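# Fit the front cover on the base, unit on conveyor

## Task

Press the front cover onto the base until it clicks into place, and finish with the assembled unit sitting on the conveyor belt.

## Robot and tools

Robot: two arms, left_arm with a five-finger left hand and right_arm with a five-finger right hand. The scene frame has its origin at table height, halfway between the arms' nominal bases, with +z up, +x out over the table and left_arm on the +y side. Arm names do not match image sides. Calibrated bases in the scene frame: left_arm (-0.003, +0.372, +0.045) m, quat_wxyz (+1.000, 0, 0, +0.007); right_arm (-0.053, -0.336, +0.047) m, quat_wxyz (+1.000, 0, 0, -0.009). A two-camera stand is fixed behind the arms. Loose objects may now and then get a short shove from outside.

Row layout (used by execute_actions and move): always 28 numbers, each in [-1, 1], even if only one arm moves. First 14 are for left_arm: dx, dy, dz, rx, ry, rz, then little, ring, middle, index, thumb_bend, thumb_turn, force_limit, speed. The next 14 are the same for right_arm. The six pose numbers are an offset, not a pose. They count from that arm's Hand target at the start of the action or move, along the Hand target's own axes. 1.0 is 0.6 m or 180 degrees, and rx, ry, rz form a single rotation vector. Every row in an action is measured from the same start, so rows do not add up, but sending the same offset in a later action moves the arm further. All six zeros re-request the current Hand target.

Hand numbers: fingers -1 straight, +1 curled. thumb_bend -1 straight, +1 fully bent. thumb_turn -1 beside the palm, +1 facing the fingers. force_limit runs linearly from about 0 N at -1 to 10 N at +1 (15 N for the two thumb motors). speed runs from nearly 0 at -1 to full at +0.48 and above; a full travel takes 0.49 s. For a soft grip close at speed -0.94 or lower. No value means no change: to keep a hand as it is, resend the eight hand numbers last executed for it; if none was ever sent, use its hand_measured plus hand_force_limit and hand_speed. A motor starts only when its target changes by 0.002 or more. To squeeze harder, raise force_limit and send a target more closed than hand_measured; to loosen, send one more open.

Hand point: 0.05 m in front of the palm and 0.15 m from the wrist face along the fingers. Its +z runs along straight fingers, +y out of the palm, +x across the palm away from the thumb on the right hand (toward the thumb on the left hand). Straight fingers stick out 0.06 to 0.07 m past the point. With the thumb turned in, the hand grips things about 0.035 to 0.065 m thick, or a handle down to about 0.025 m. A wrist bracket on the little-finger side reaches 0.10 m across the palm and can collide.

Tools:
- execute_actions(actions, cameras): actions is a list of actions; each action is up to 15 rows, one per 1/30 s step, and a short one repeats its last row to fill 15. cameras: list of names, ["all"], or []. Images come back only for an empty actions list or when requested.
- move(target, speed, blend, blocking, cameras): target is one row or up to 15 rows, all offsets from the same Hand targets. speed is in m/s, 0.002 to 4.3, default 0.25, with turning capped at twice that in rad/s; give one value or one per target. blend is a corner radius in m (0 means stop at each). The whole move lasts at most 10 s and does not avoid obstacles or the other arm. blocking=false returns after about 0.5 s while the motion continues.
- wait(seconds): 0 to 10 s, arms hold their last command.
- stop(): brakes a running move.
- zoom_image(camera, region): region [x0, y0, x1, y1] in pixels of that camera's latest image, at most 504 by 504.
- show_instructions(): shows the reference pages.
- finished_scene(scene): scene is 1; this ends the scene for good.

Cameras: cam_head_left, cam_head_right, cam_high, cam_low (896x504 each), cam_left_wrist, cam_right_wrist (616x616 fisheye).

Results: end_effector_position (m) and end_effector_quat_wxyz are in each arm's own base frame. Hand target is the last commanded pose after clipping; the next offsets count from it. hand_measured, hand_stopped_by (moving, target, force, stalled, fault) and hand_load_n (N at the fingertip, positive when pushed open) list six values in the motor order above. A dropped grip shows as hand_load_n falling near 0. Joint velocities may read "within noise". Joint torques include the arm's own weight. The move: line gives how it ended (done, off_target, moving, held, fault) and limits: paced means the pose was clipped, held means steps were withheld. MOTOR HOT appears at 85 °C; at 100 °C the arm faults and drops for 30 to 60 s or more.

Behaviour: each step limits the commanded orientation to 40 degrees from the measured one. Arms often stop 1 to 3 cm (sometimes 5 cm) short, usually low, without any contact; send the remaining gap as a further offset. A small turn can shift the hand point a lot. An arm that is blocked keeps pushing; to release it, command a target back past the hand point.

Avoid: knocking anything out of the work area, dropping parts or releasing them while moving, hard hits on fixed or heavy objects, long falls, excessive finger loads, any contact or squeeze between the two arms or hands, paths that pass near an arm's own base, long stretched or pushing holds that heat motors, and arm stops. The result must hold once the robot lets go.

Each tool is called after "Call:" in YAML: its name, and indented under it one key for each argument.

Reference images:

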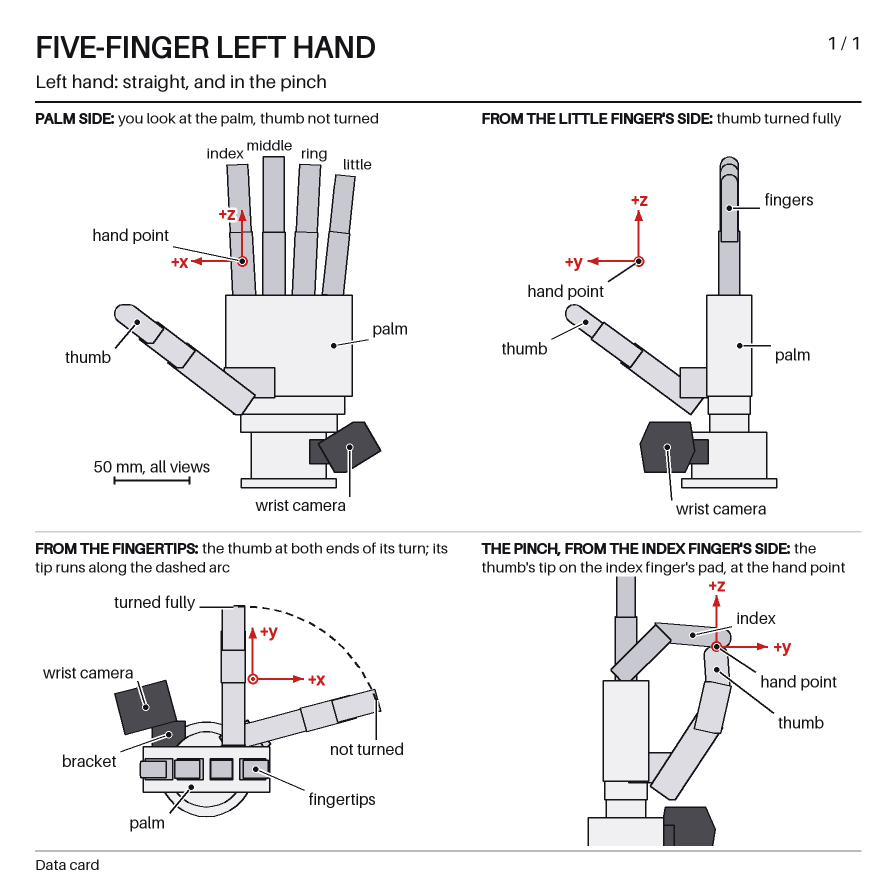

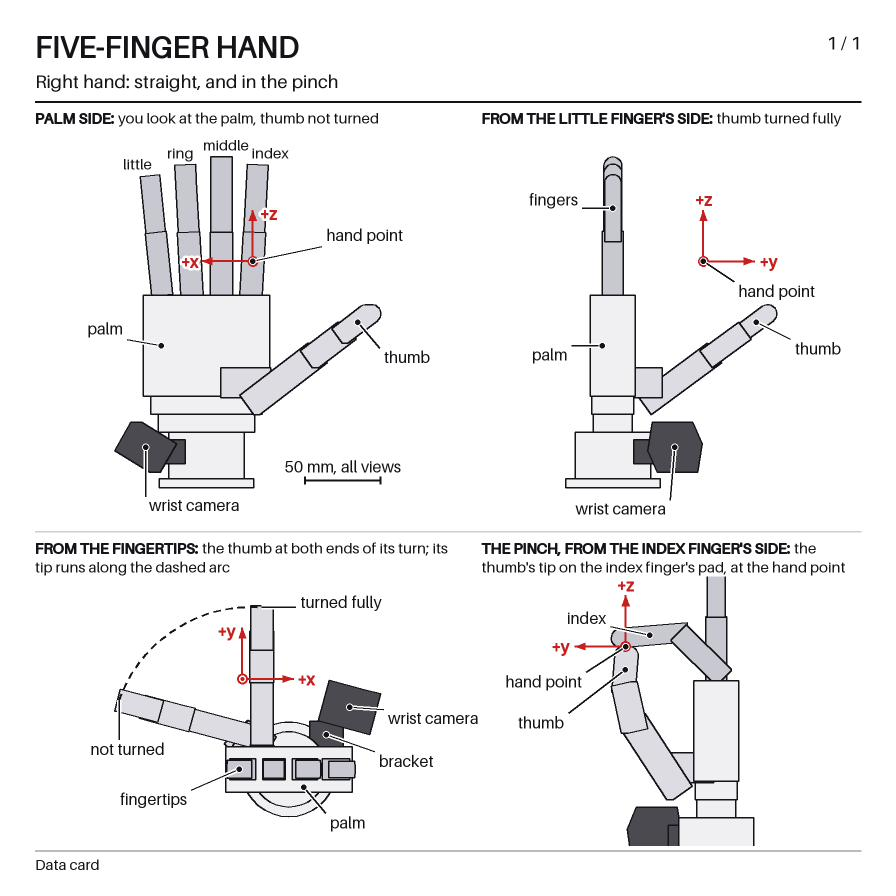

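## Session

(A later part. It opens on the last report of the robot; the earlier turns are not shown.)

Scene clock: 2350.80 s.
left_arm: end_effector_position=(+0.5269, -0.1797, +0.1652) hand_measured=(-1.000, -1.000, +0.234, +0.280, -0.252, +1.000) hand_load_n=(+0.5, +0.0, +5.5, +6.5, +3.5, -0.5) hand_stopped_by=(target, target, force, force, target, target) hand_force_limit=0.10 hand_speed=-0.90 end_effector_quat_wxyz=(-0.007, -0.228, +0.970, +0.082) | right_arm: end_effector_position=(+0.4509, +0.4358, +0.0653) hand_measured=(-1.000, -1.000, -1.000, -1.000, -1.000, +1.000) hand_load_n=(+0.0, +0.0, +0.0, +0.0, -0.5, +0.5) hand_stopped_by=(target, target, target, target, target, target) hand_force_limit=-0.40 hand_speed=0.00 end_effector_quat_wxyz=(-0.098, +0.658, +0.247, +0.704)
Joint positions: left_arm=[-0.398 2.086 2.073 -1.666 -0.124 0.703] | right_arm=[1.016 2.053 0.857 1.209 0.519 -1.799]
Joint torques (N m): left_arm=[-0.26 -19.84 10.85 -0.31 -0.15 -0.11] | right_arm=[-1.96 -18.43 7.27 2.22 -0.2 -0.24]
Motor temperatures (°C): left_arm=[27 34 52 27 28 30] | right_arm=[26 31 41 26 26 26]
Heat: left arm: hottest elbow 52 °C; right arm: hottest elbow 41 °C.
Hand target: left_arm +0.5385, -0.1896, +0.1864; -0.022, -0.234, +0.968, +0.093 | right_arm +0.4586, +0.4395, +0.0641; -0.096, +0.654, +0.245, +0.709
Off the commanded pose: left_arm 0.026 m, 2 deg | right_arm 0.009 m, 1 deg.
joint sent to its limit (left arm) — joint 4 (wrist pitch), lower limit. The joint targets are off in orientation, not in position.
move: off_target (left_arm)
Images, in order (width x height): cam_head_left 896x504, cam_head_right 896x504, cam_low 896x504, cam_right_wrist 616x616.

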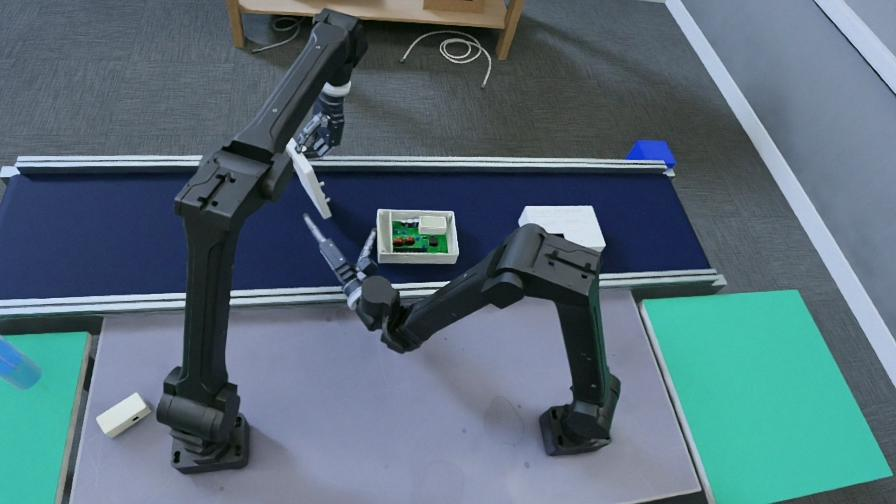

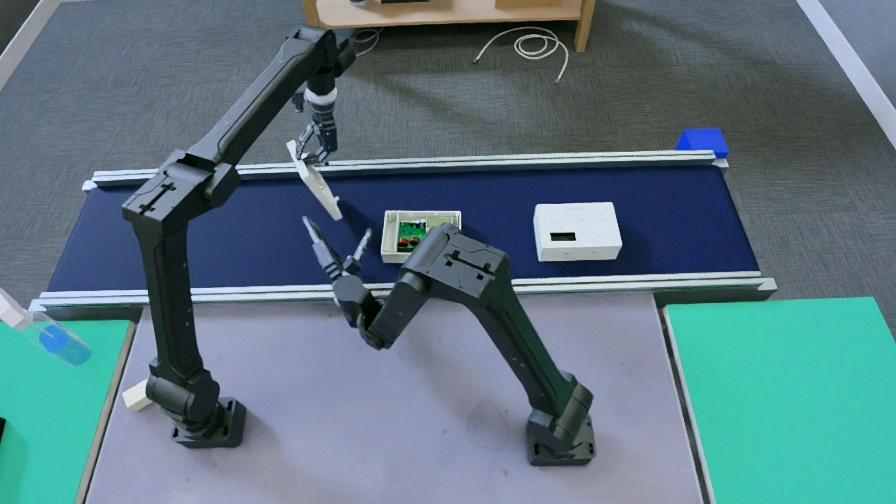

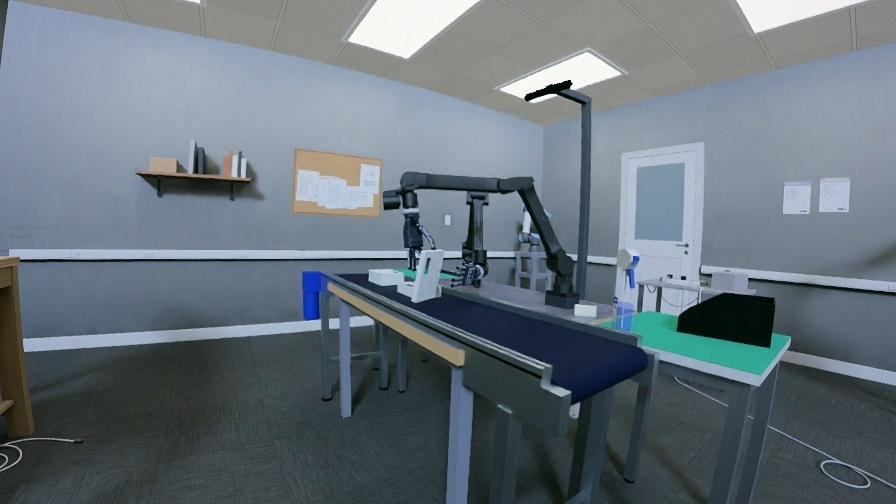

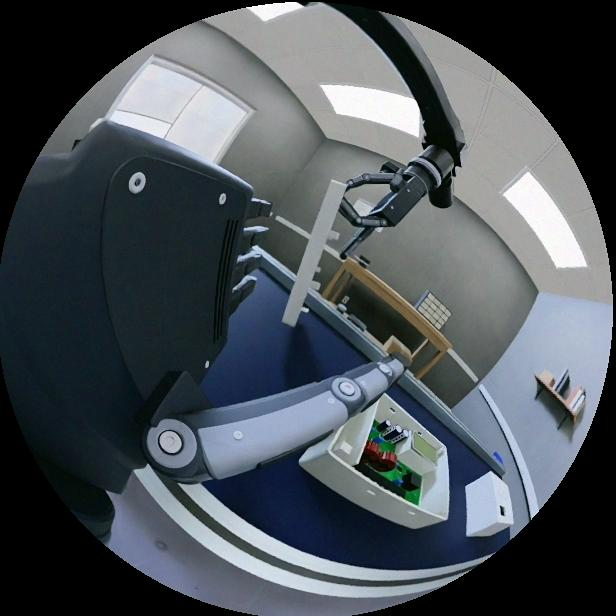

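Call:
move:
  target: [0,0,0,0,0,0,-1,-1,0.7,0.7,-0.25,1,0.1,-0.9,-0.019,0.0168,0.1357,0,0,0,-1,-1,-1,-1,-1,1,-0.4,0]
  cameras: ["cam_head_left","cam_head_right","cam_low","cam_right_wrist","cam_high"]
  speed: 0.1

Call:
zoom_image:
  camera: "cam_head_right"
  region: [270, 120, 390, 240]

Call:
zoom_image:
  camera: "cam_right_wrist"
  region: [180, 120, 420, 360]

Call:
zoom_image:
  camera: "cam_low"
  region: [400, 220, 510, 310]

Call:
zoom_image:
  camera: "cam_high"
  region: [400, 210, 540, 350]

Scene clock: 2385.90 s.
left_arm: end_effector_position=(+0.5269, -0.1797, +0.1652) hand_measured=(-1.000, -1.000, +0.234, +0.280, -0.252, +1.000) hand_load_n=(+0.0, +0.0, +6.0, +6.5, +3.5, -0.5) hand_stopped_by=(target, target, force, force, target, target) hand_force_limit=0.10 hand_speed=-0.90 end_effector_quat_wxyz=(-0.007, -0.228, +0.970, +0.082) | right_arm: end_effector_position=(+0.5266, +0.4651, +0.0679) hand_measured=(-1.000, -1.000, -1.000, -1.000, -1.000, +1.000) hand_load_n=(+0.0, +0.0, +0.0, +0.0, +0.0, +0.0) hand_stopped_by=(target, target, target, target, target, target) hand_force_limit=-0.40 hand_speed=0.00 end_effector_quat_wxyz=(-0.103, +0.651, +0.242, +0.712)
Joint positions: left_arm=[-0.398 2.086 2.073 -1.666 -0.124 0.703] | right_arm=[0.924 2.141 1.062 1.118 0.425 -1.799]
Joint torques (N m): left_arm=[-0.21 -20.01 10.81 -0.31 -0.14 -0.09] | right_arm=[-2.26 -19.72 8.81 1.36 -0.2 -0.21]
Heat: left arm: hottest elbow 52 °C; right arm: hottest elbow 41 °C.
Hand target: left_arm +0.5385, -0.1896, +0.1864; -0.022, -0.234, +0.968, +0.093 | right_arm +0.5364, +0.4673, +0.0570; -0.096, +0.654, +0.245, +0.709
Off the commanded pose: left_arm 0.026 m, 2 deg | right_arm 0.015 m, 1 deg.
joint sent to its limit (left arm) — joint 4 (wrist pitch), lower limit. The joint targets are off in orientation, not in position.
move: off_target (left_arm, right_arm)
Images, in order (width x height): cam_head_left 896x504, cam_head_right 896x504, cam_high 896x504, cam_low 896x504, cam_right_wrist 616x616.

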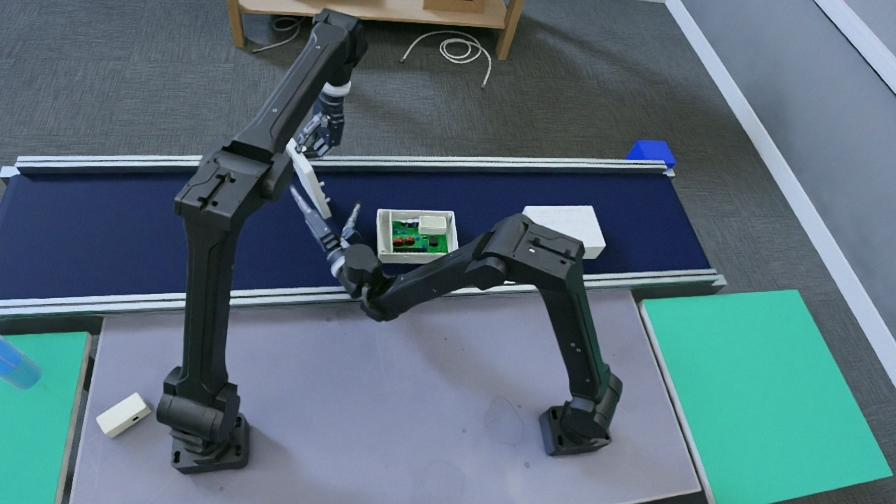

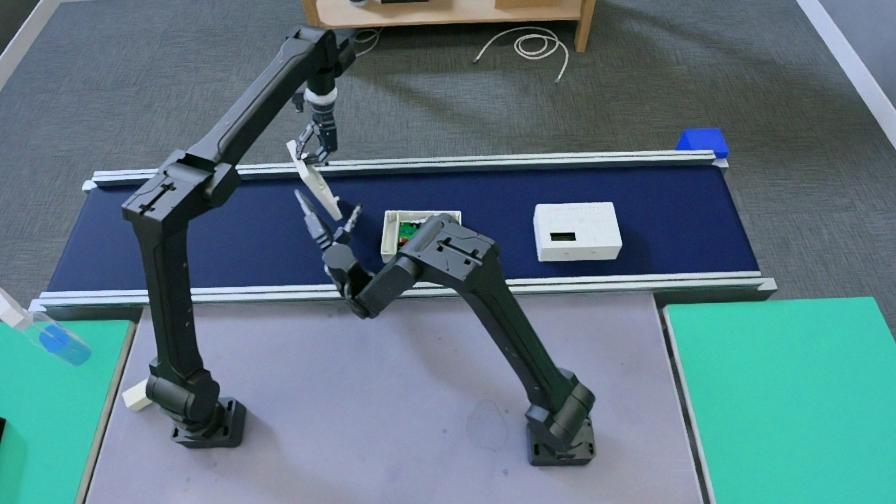

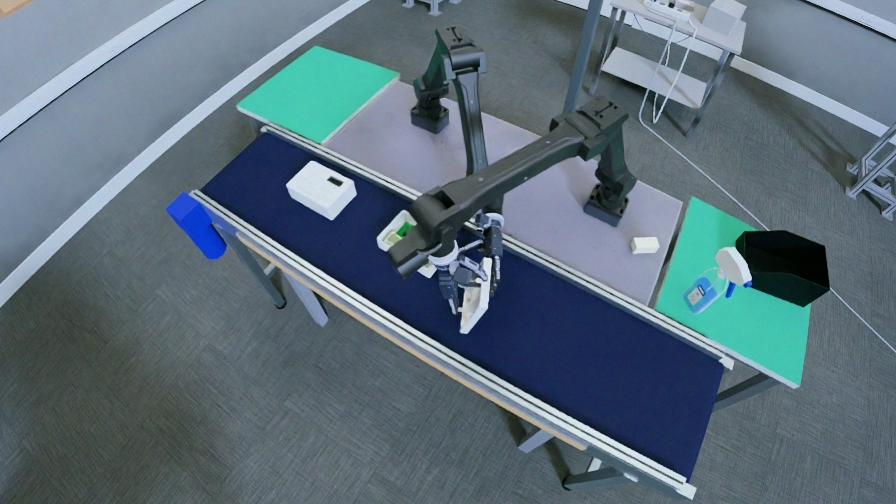

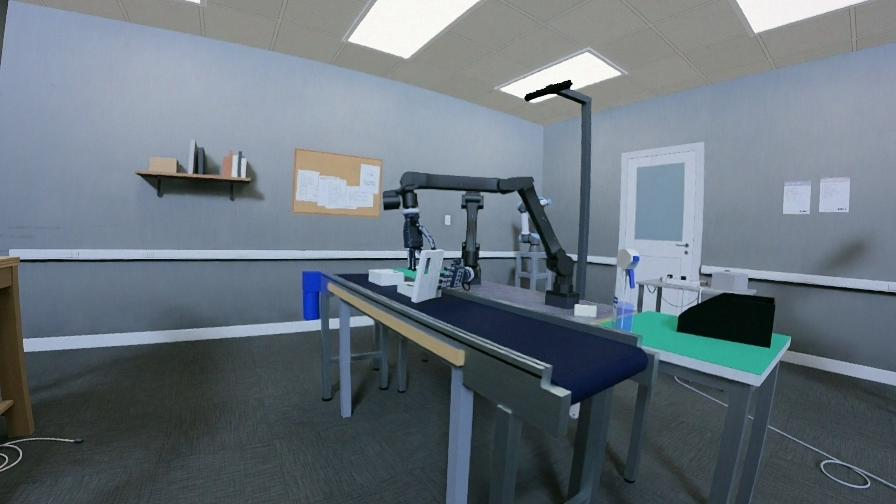

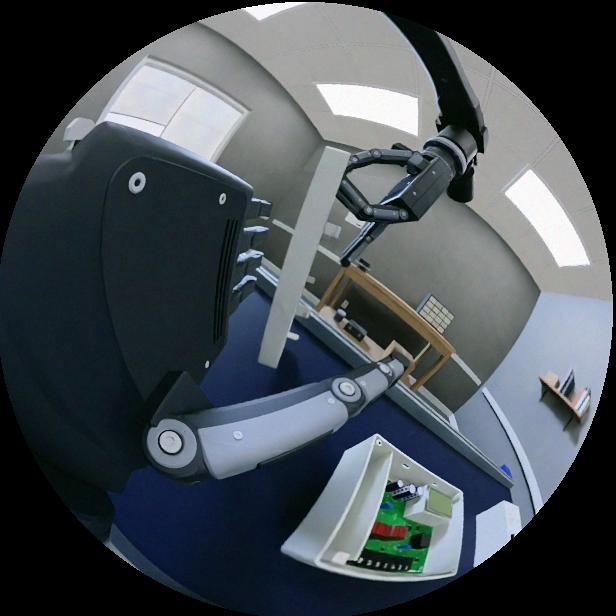

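Scaled by 4.200 from the camera's 896x504 image, which has a finer 1280x720 frame.

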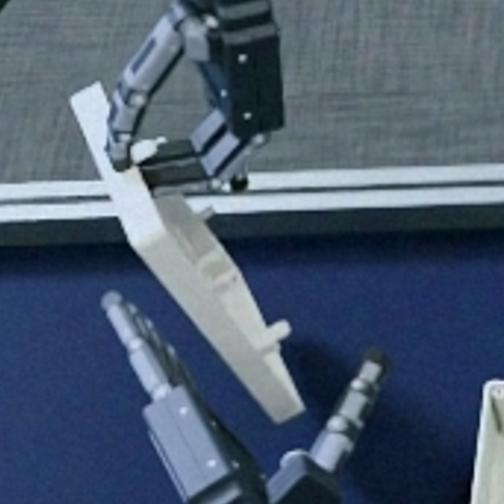

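Scaled by 2.100 from the camera's 616x616 image, which has a finer 880x880 frame.

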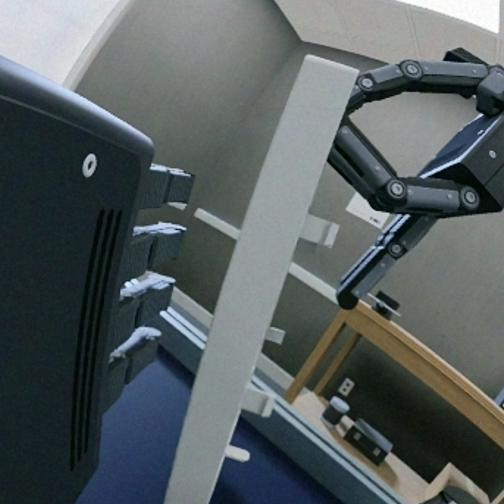

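Scaled by 4.582 from the camera's 896x504 image, which has a finer 1280x720 frame.

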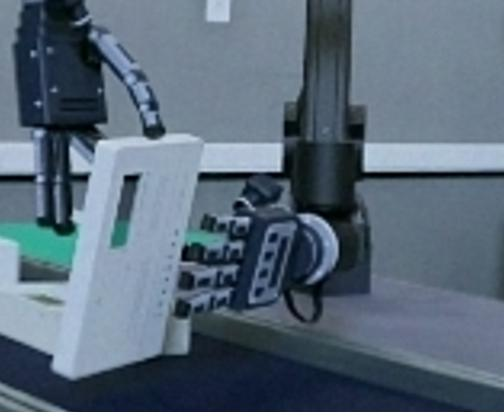

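Scaled by 3.600 from the camera's 896x504 image, which has a finer 1280x720 frame.

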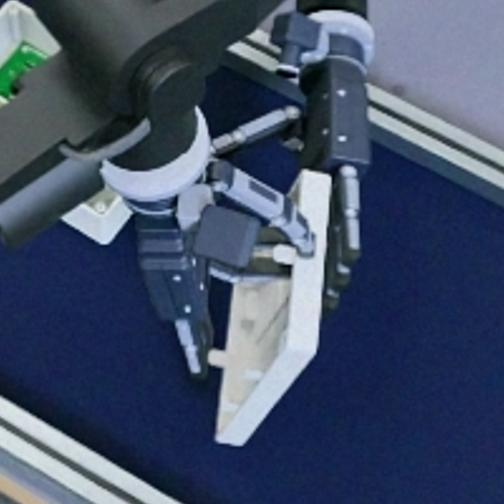

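Call:
move:
  target: [0,0,0,0,0,0,-1,-1,0.7,0.7,-0.25,1,0.1,-0.9,-0.0048,0.0105,0.0997,0,0,0,-1,-1,-1,-1,-1,1,-0.4,0]
  cameras: ["cam_head_right","cam_low","cam_right_wrist","cam_high"]
  speed: 0.08

Call:
zoom_image:
  camera: "cam_head_right"
  region: [270, 120, 390, 240]

Call:
zoom_image:
  camera: "cam_right_wrist"
  region: [180, 120, 420, 360]

Call:
zoom_image:
  camera: "cam_low"
  region: [400, 220, 510, 310]

Call:
zoom_image:
  camera: "cam_high"
  region: [420, 230, 530, 340]

Scene clock: 2422.40 s.
left_arm: end_effector_position=(+0.5269, -0.1797, +0.1652) hand_measured=(-1.000, -1.000, +0.234, +0.280, -0.252, +1.000) hand_load_n=(+0.0, +0.0, +5.5, +6.5, +3.5, -0.5) hand_stopped_by=(target, target, force, force, target, target) hand_force_limit=0.10 hand_speed=-0.90 end_effector_quat_wxyz=(-0.007, -0.228, +0.970, +0.082) | right_arm: end_effector_position=(+0.5809, +0.4880, +0.0686) hand_measured=(-1.000, -1.000, -1.000, -1.000, -1.000, +1.000) hand_load_n=(+0.0, -0.5, +0.0, +0.0, +0.0, +0.5) hand_stopped_by=(target, target, target, target, target, target) hand_force_limit=-0.40 hand_speed=0.00 end_effector_quat_wxyz=(-0.102, +0.651, +0.243, +0.712)
Joint positions: left_arm=[-0.398 2.086 2.073 -1.666 -0.124 0.703] | right_arm=[0.874 2.21 1.232 1.015 0.374 -1.799]
Joint torques (N m): left_arm=[-0.26 -20.13 10.84 -0.28 -0.11 -0.11] | right_arm=[-2.37 -21.54 10.1 1.4 -0.19 -0.19]
Heat: left arm: hottest elbow 53 °C; right arm: hottest elbow 40 °C.
Hand target: left_arm +0.5385, -0.1896, +0.1864; -0.022, -0.234, +0.968, +0.093 | right_arm +0.5923, +0.4897, +0.0570; -0.096, +0.654, +0.245, +0.709
Off the commanded pose: left_arm 0.026 m, 2 deg | right_arm 0.016 m, 1 deg.
joint sent to its limit (left arm) — joint 4 (wrist pitch), lower limit. The joint targets are off in orientation, not in position.
move: off_target (left_arm, right_arm)
Images, in order (width x height): cam_head_right 896x504, cam_high 896x504, cam_low 896x504, cam_right_wrist 616x616.

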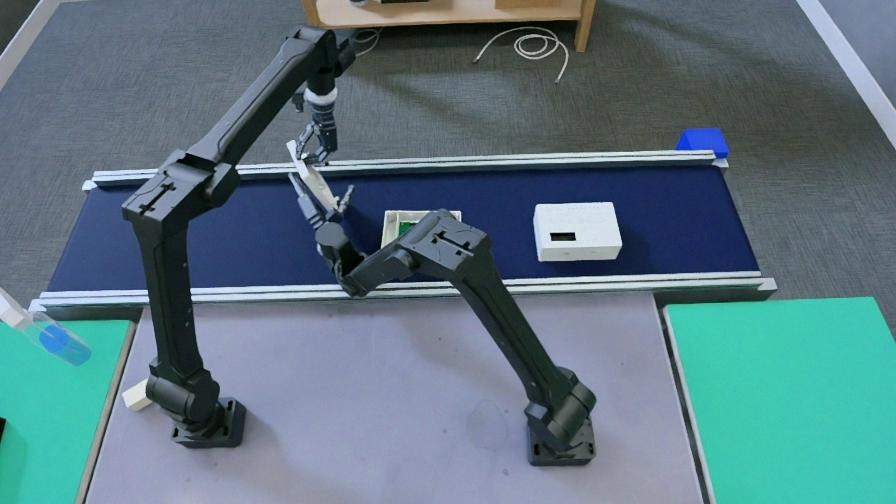

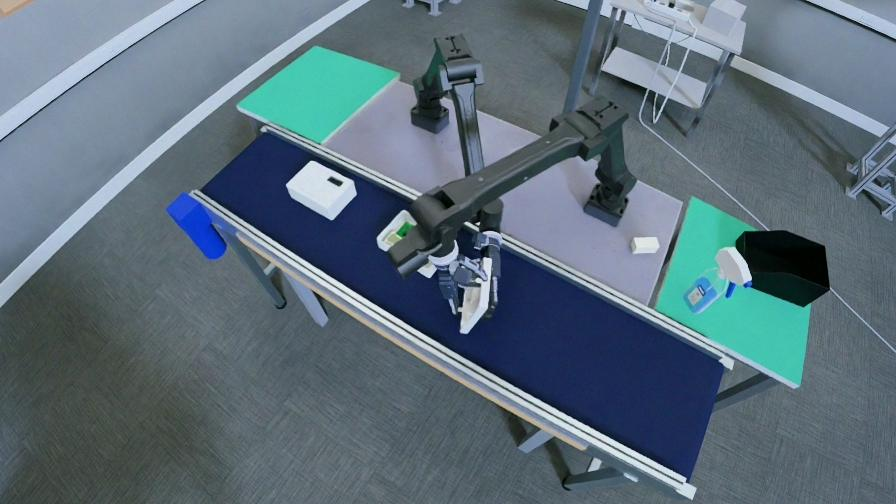

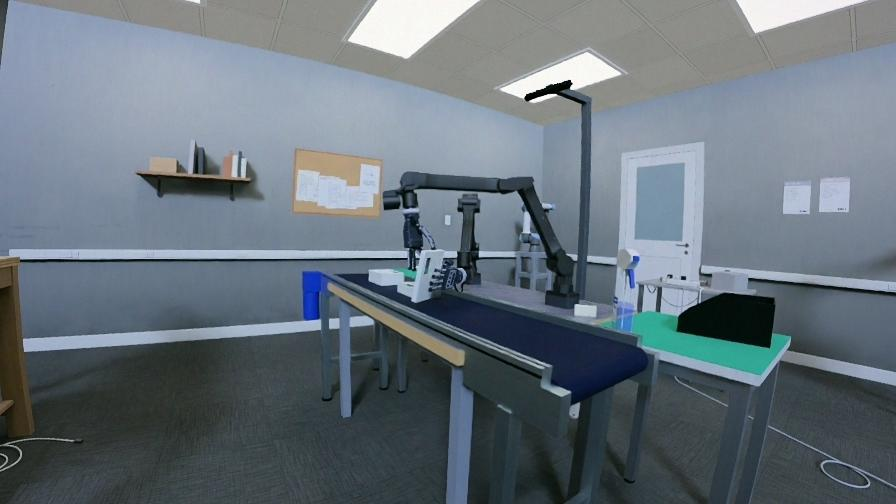

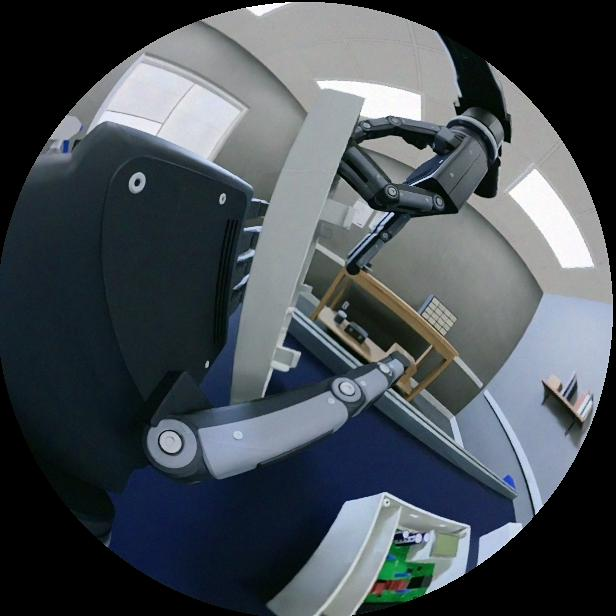

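Scaled by 4.200 from the camera's 896x504 image, which has a finer 1280x720 frame.

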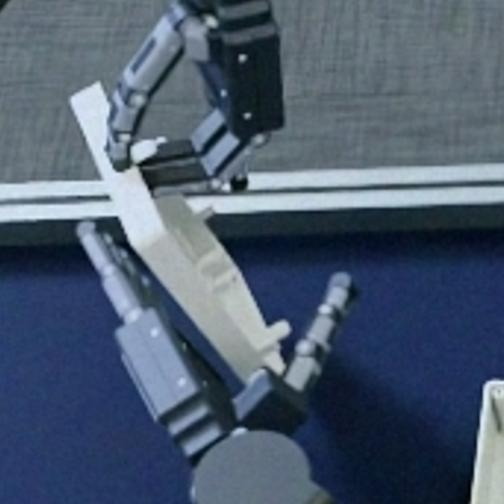

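Scaled by 2.100 from the camera's 616x616 image, which has a finer 880x880 frame.

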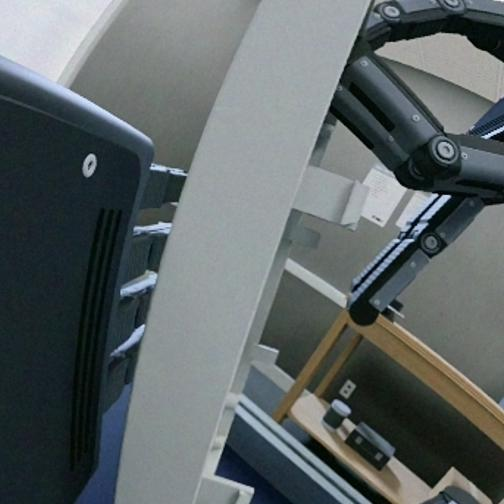

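Scaled by 4.582 from the camera's 896x504 image, which has a finer 1280x720 frame.

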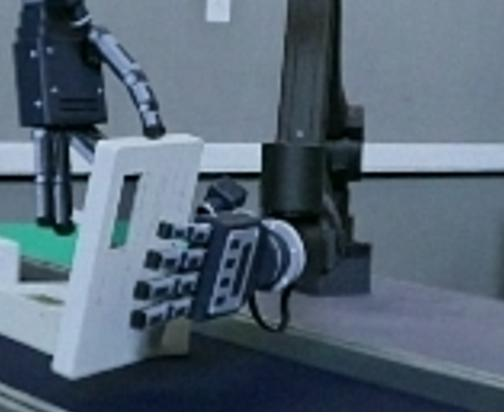

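Scaled by 4.582 from the camera's 896x504 image, which has a finer 1280x720 frame.

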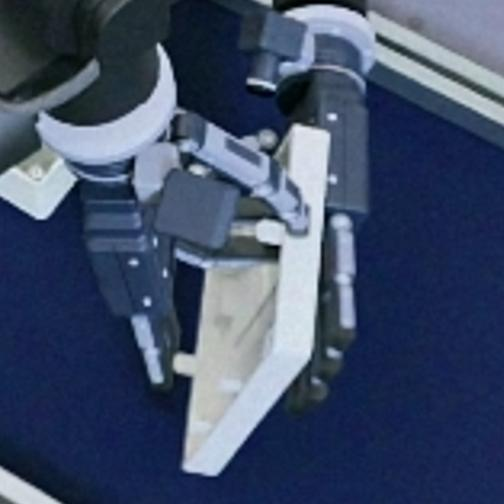

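Call:
move:
  target: [0,0,0,0,0,0,-1,-1,0.7,0.7,-0.25,1,0.1,-0.9,0,0,0.0333,0,0,0,-1,-1,-1,-1,-1,1,-0.4,0]
  cameras: ["cam_head_right","cam_low","cam_right_wrist","cam_high"]
  speed: 0.06

Call:
zoom_image:
  camera: "cam_head_right"
  region: [270, 120, 390, 240]

Call:
zoom_image:
  camera: "cam_right_wrist"
  region: [180, 80, 420, 420]

Call:
zoom_image:
  camera: "cam_low"
  region: [400, 220, 510, 310]

Call:
zoom_image:
  camera: "cam_high"
  region: [420, 230, 530, 340]

Scene clock: 2461.60 s.
left_arm: end_effector_position=(+0.5269, -0.1797, +0.1652) hand_measured=(-1.000, -1.000, +0.234, +0.280, -0.252, +1.000) hand_load_n=(+0.0, +0.0, +6.0, +6.5, +4.0, -0.5) hand_stopped_by=(target, target, force, force, target, target) hand_force_limit=0.10 hand_speed=-0.90 end_effector_quat_wxyz=(-0.007, -0.228, +0.970, +0.082) | right_arm: end_effector_position=(+0.5973, +0.4981, +0.0695) hand_measured=(-1.000, -1.000, -1.000, -1.000, -1.000, +1.000) hand_load_n=(+0.0, +0.0, +0.0, +0.0, +0.0, +0.0) hand_stopped_by=(target, target, target, target, target, target) hand_force_limit=-0.40 hand_speed=0.00 end_effector_quat_wxyz=(-0.103, +0.651, +0.244, +0.711)
Joint positions: left_arm=[-0.398 2.086 2.073 -1.666 -0.124 0.703] | right_arm=[0.864 2.236 1.294 0.977 0.362 -1.799]
Joint torques (N m): left_arm=[-0.03 -20.01 10.81 -0.24 -0.13 -0.11] | right_arm=[-2.2 -21.95 10.65 1.35 -0.21 -0.18]
Heat: left arm: hottest elbow 53 °C; right arm: hottest elbow 42 °C.
Hand target: left_arm +0.5385, -0.1896, +0.1864; -0.022, -0.234, +0.968, +0.093 | right_arm +0.6100, +0.4989, +0.0574; -0.096, +0.654, +0.245, +0.709
Off the commanded pose: left_arm 0.026 m, 2 deg | right_arm 0.017 m, 1 deg.
joint sent to its limit (left arm) — joint 4 (wrist pitch), lower limit. The joint targets are off in orientation, not in position.
move: off_target (left_arm, right_arm)
Images, in order (width x height): cam_head_right 896x504, cam_high 896x504, cam_low 896x504, cam_right_wrist 616x616.

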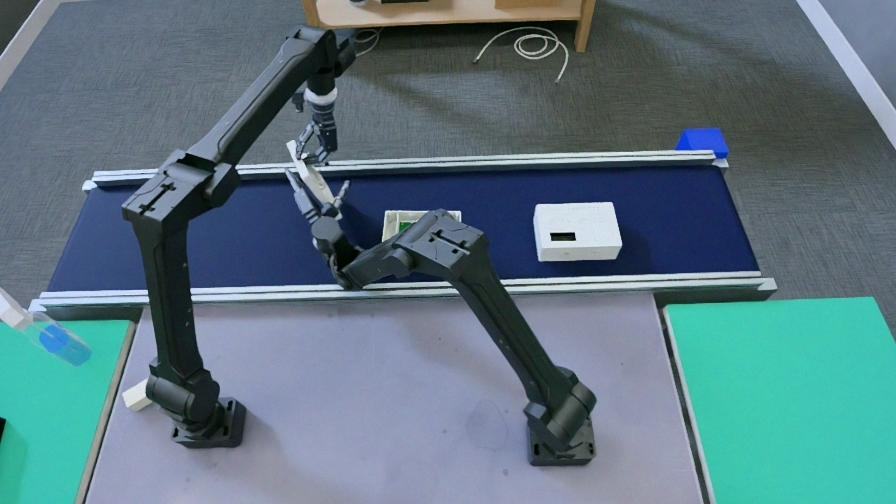

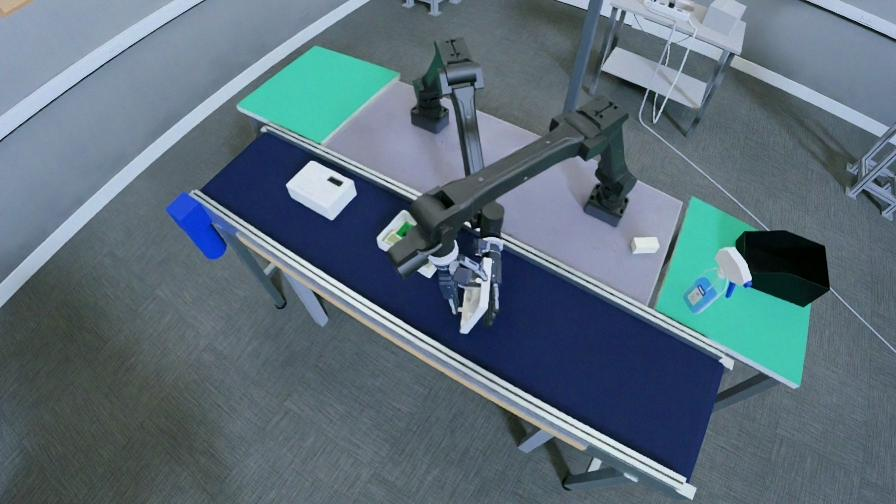

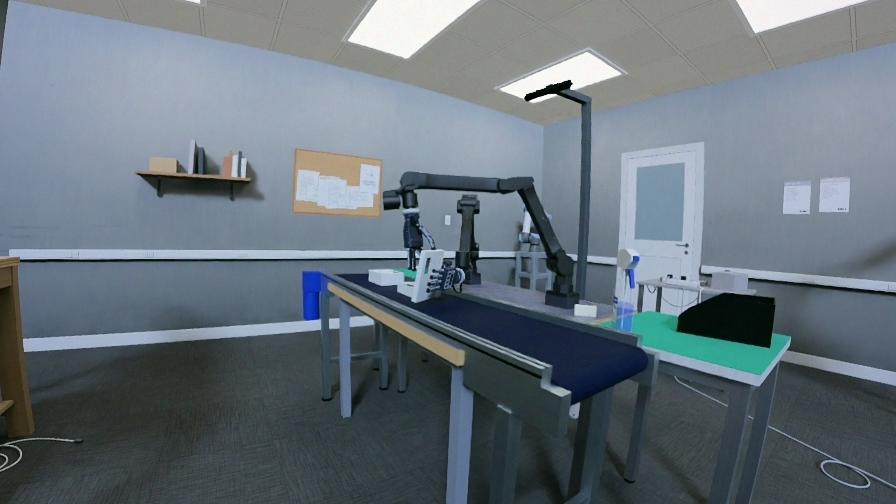

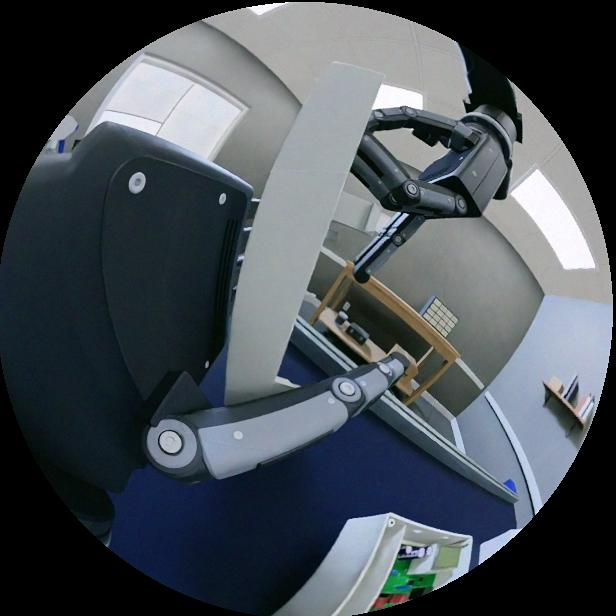

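Scaled by 4.200 from the camera's 896x504 image, which has a finer 1280x720 frame.

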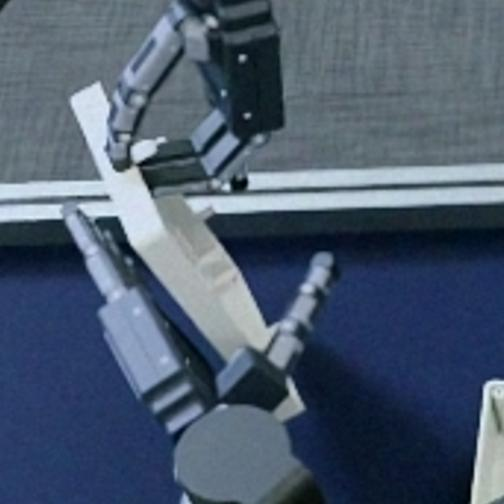

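Scaled by 1.482 from the camera's 616x616 image, which has a finer 880x880 frame.

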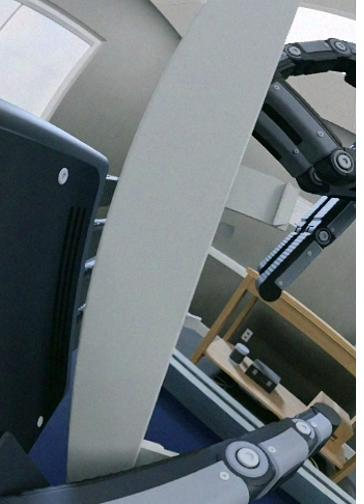

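Scaled by 4.582 from the camera's 896x504 image, which has a finer 1280x720 frame.

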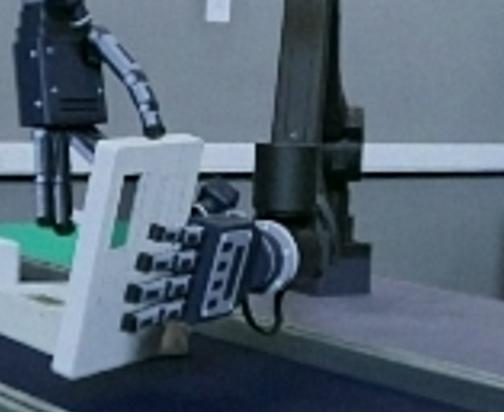

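Scaled by 4.582 from the camera's 896x504 image, which has a finer 1280x720 frame.

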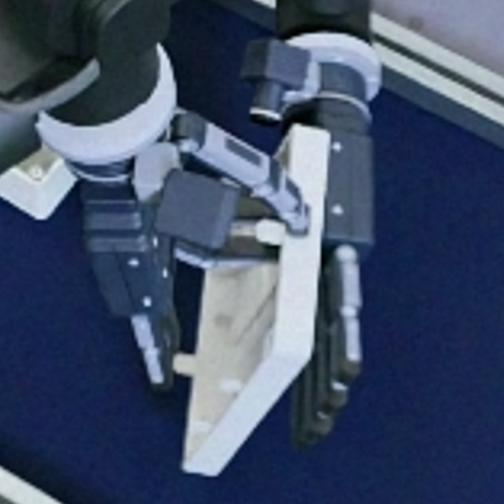

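Call:
move:
  target: [0,0,0,0,0,0,-1,-1,0.7,0.7,-0.25,1,0.1,-0.9,0,0.0167,0.0117,0,0,0,-1,-1,-1,-1,-1,1,-0.4,0]
  cameras: ["cam_head_right","cam_low","cam_right_wrist","cam_high"]
  speed: 0.05

Call:
zoom_image:
  camera: "cam_head_right"
  region: [270, 130, 360, 220]

Call:
zoom_image:
  camera: "cam_high"
  region: [440, 240, 520, 340]

Call:
zoom_image:
  camera: "cam_low"
  region: [400, 240, 480, 310]

Scene clock: 2555.77 s.
left_arm: end_effector_position=(+0.5269, -0.1797, +0.1652) hand_measured=(-1.000, -1.000, +0.234, +0.280, -0.252, +1.000) hand_load_n=(+0.0, +0.0, +6.0, +6.5, +4.0, -0.5) hand_stopped_by=(target, target, force, force, target, target) hand_force_limit=0.10 hand_speed=-0.90 end_effector_quat_wxyz=(-0.007, -0.228, +0.970, +0.082) | right_arm: end_effector_position=(+0.6088, +0.4917, +0.0716) hand_measured=(-1.000, -1.000, -1.000, -1.000, -1.000, +1.000) hand_load_n=(+0.0, +0.0, +0.0, +0.0, +0.0, +0.5) hand_stopped_by=(target, target, target, target, target, target) hand_force_limit=-0.40 hand_speed=0.00 end_effector_quat_wxyz=(-0.101, +0.651, +0.244, +0.711)
Joint positions: left_arm=[-0.398 2.086 2.073 -1.666 -0.124 0.703] | right_arm=[0.843 2.236 1.304 0.967 0.344 -1.799]
Joint torques (N m): left_arm=[-0.15 -20.19 10.91 -0.28 -0.13 -0.11] | right_arm=[-2.37 -22.18 10.78 1.35 -0.2 -0.17]
Motor temperatures (°C): left_arm=[27 35 54 27 28 30] | right_arm=[26 37 44 26 26 26]
Heat: left arm: hottest elbow 54 °C; right arm: hottest elbow 44 °C.
Hand target: left_arm +0.5385, -0.1896, +0.1863; -0.022, -0.234, +0.968, +0.093 | right_arm +0.6208, +0.4936, +0.0599; -0.096, +0.654, +0.245, +0.709
Off the commanded pose: left_arm 0.026 m, 2 deg | right_arm 0.017 m, 1 deg.
joint sent to its limit (left arm) — joint 4 (wrist pitch), lower limit. The joint targets are off in orientation, not in position.
move: off_target (left_arm, right_arm)
Images, in order (width x height): cam_head_right 896x504, cam_high 896x504, cam_low 896x504, cam_right_wrist 616x616.

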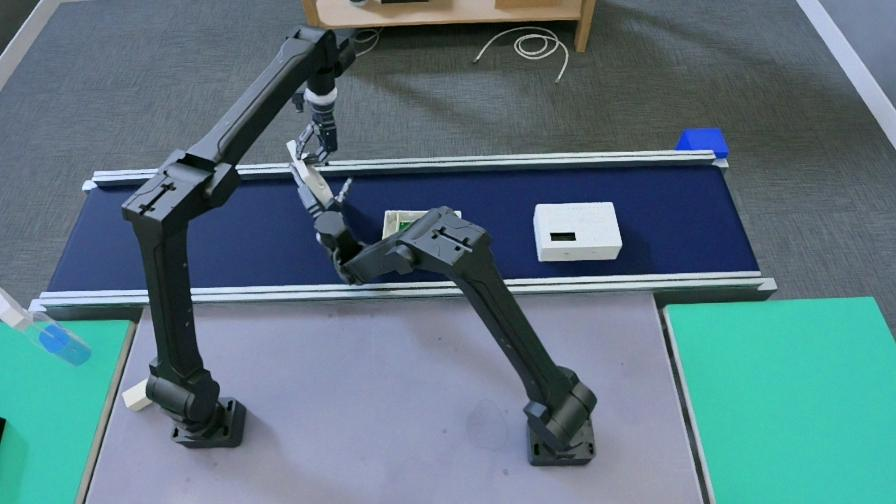

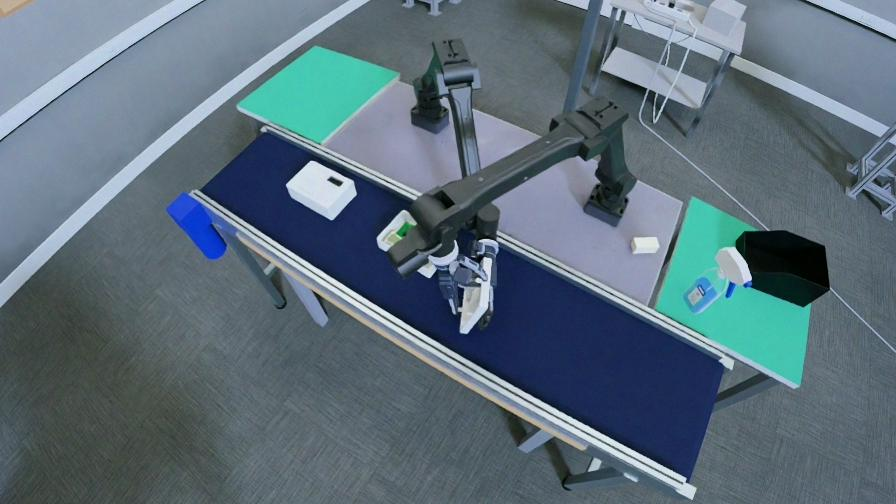

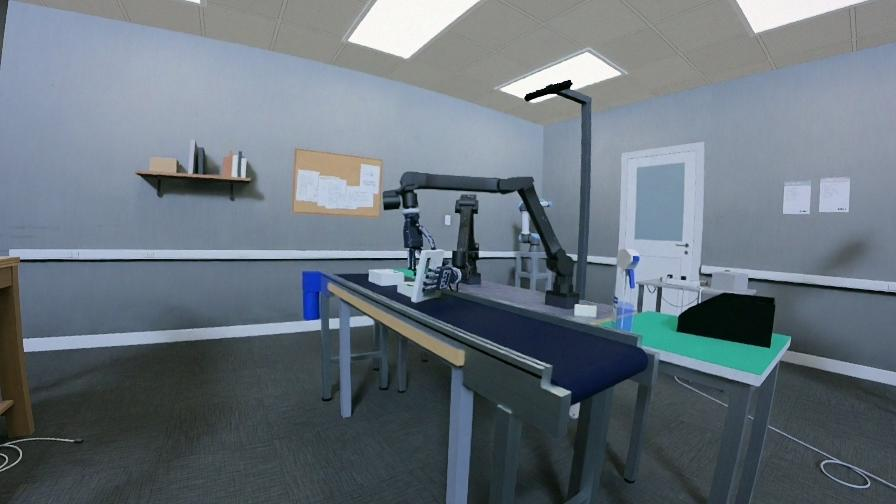

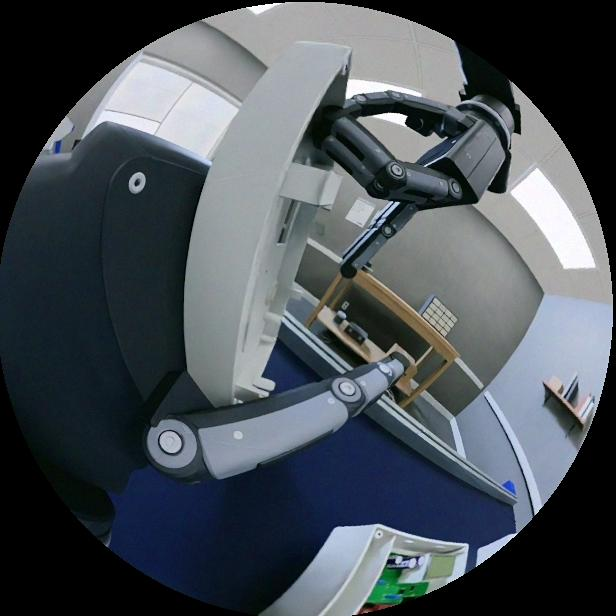

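Scaled by 5.600 from the camera's 896x504 image, which has a finer 1280x720 frame.

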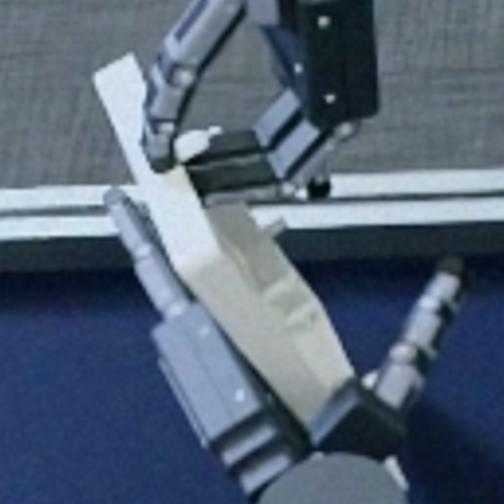

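Scaled by 5.040 from the camera's 896x504 image, which has a finer 1280x720 frame.

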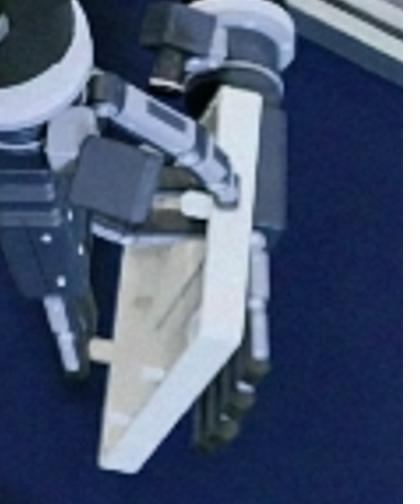

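Scaled by 6.300 from the camera's 896x504 image, which has a finer 1280x720 frame.

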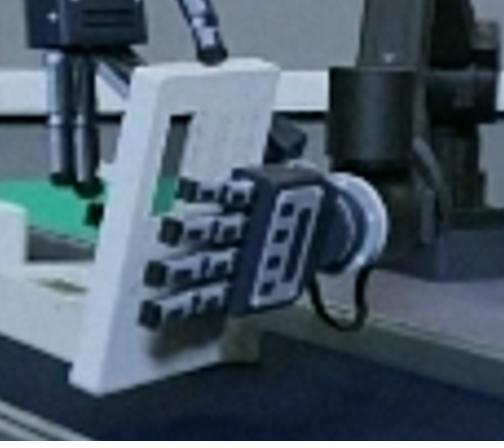

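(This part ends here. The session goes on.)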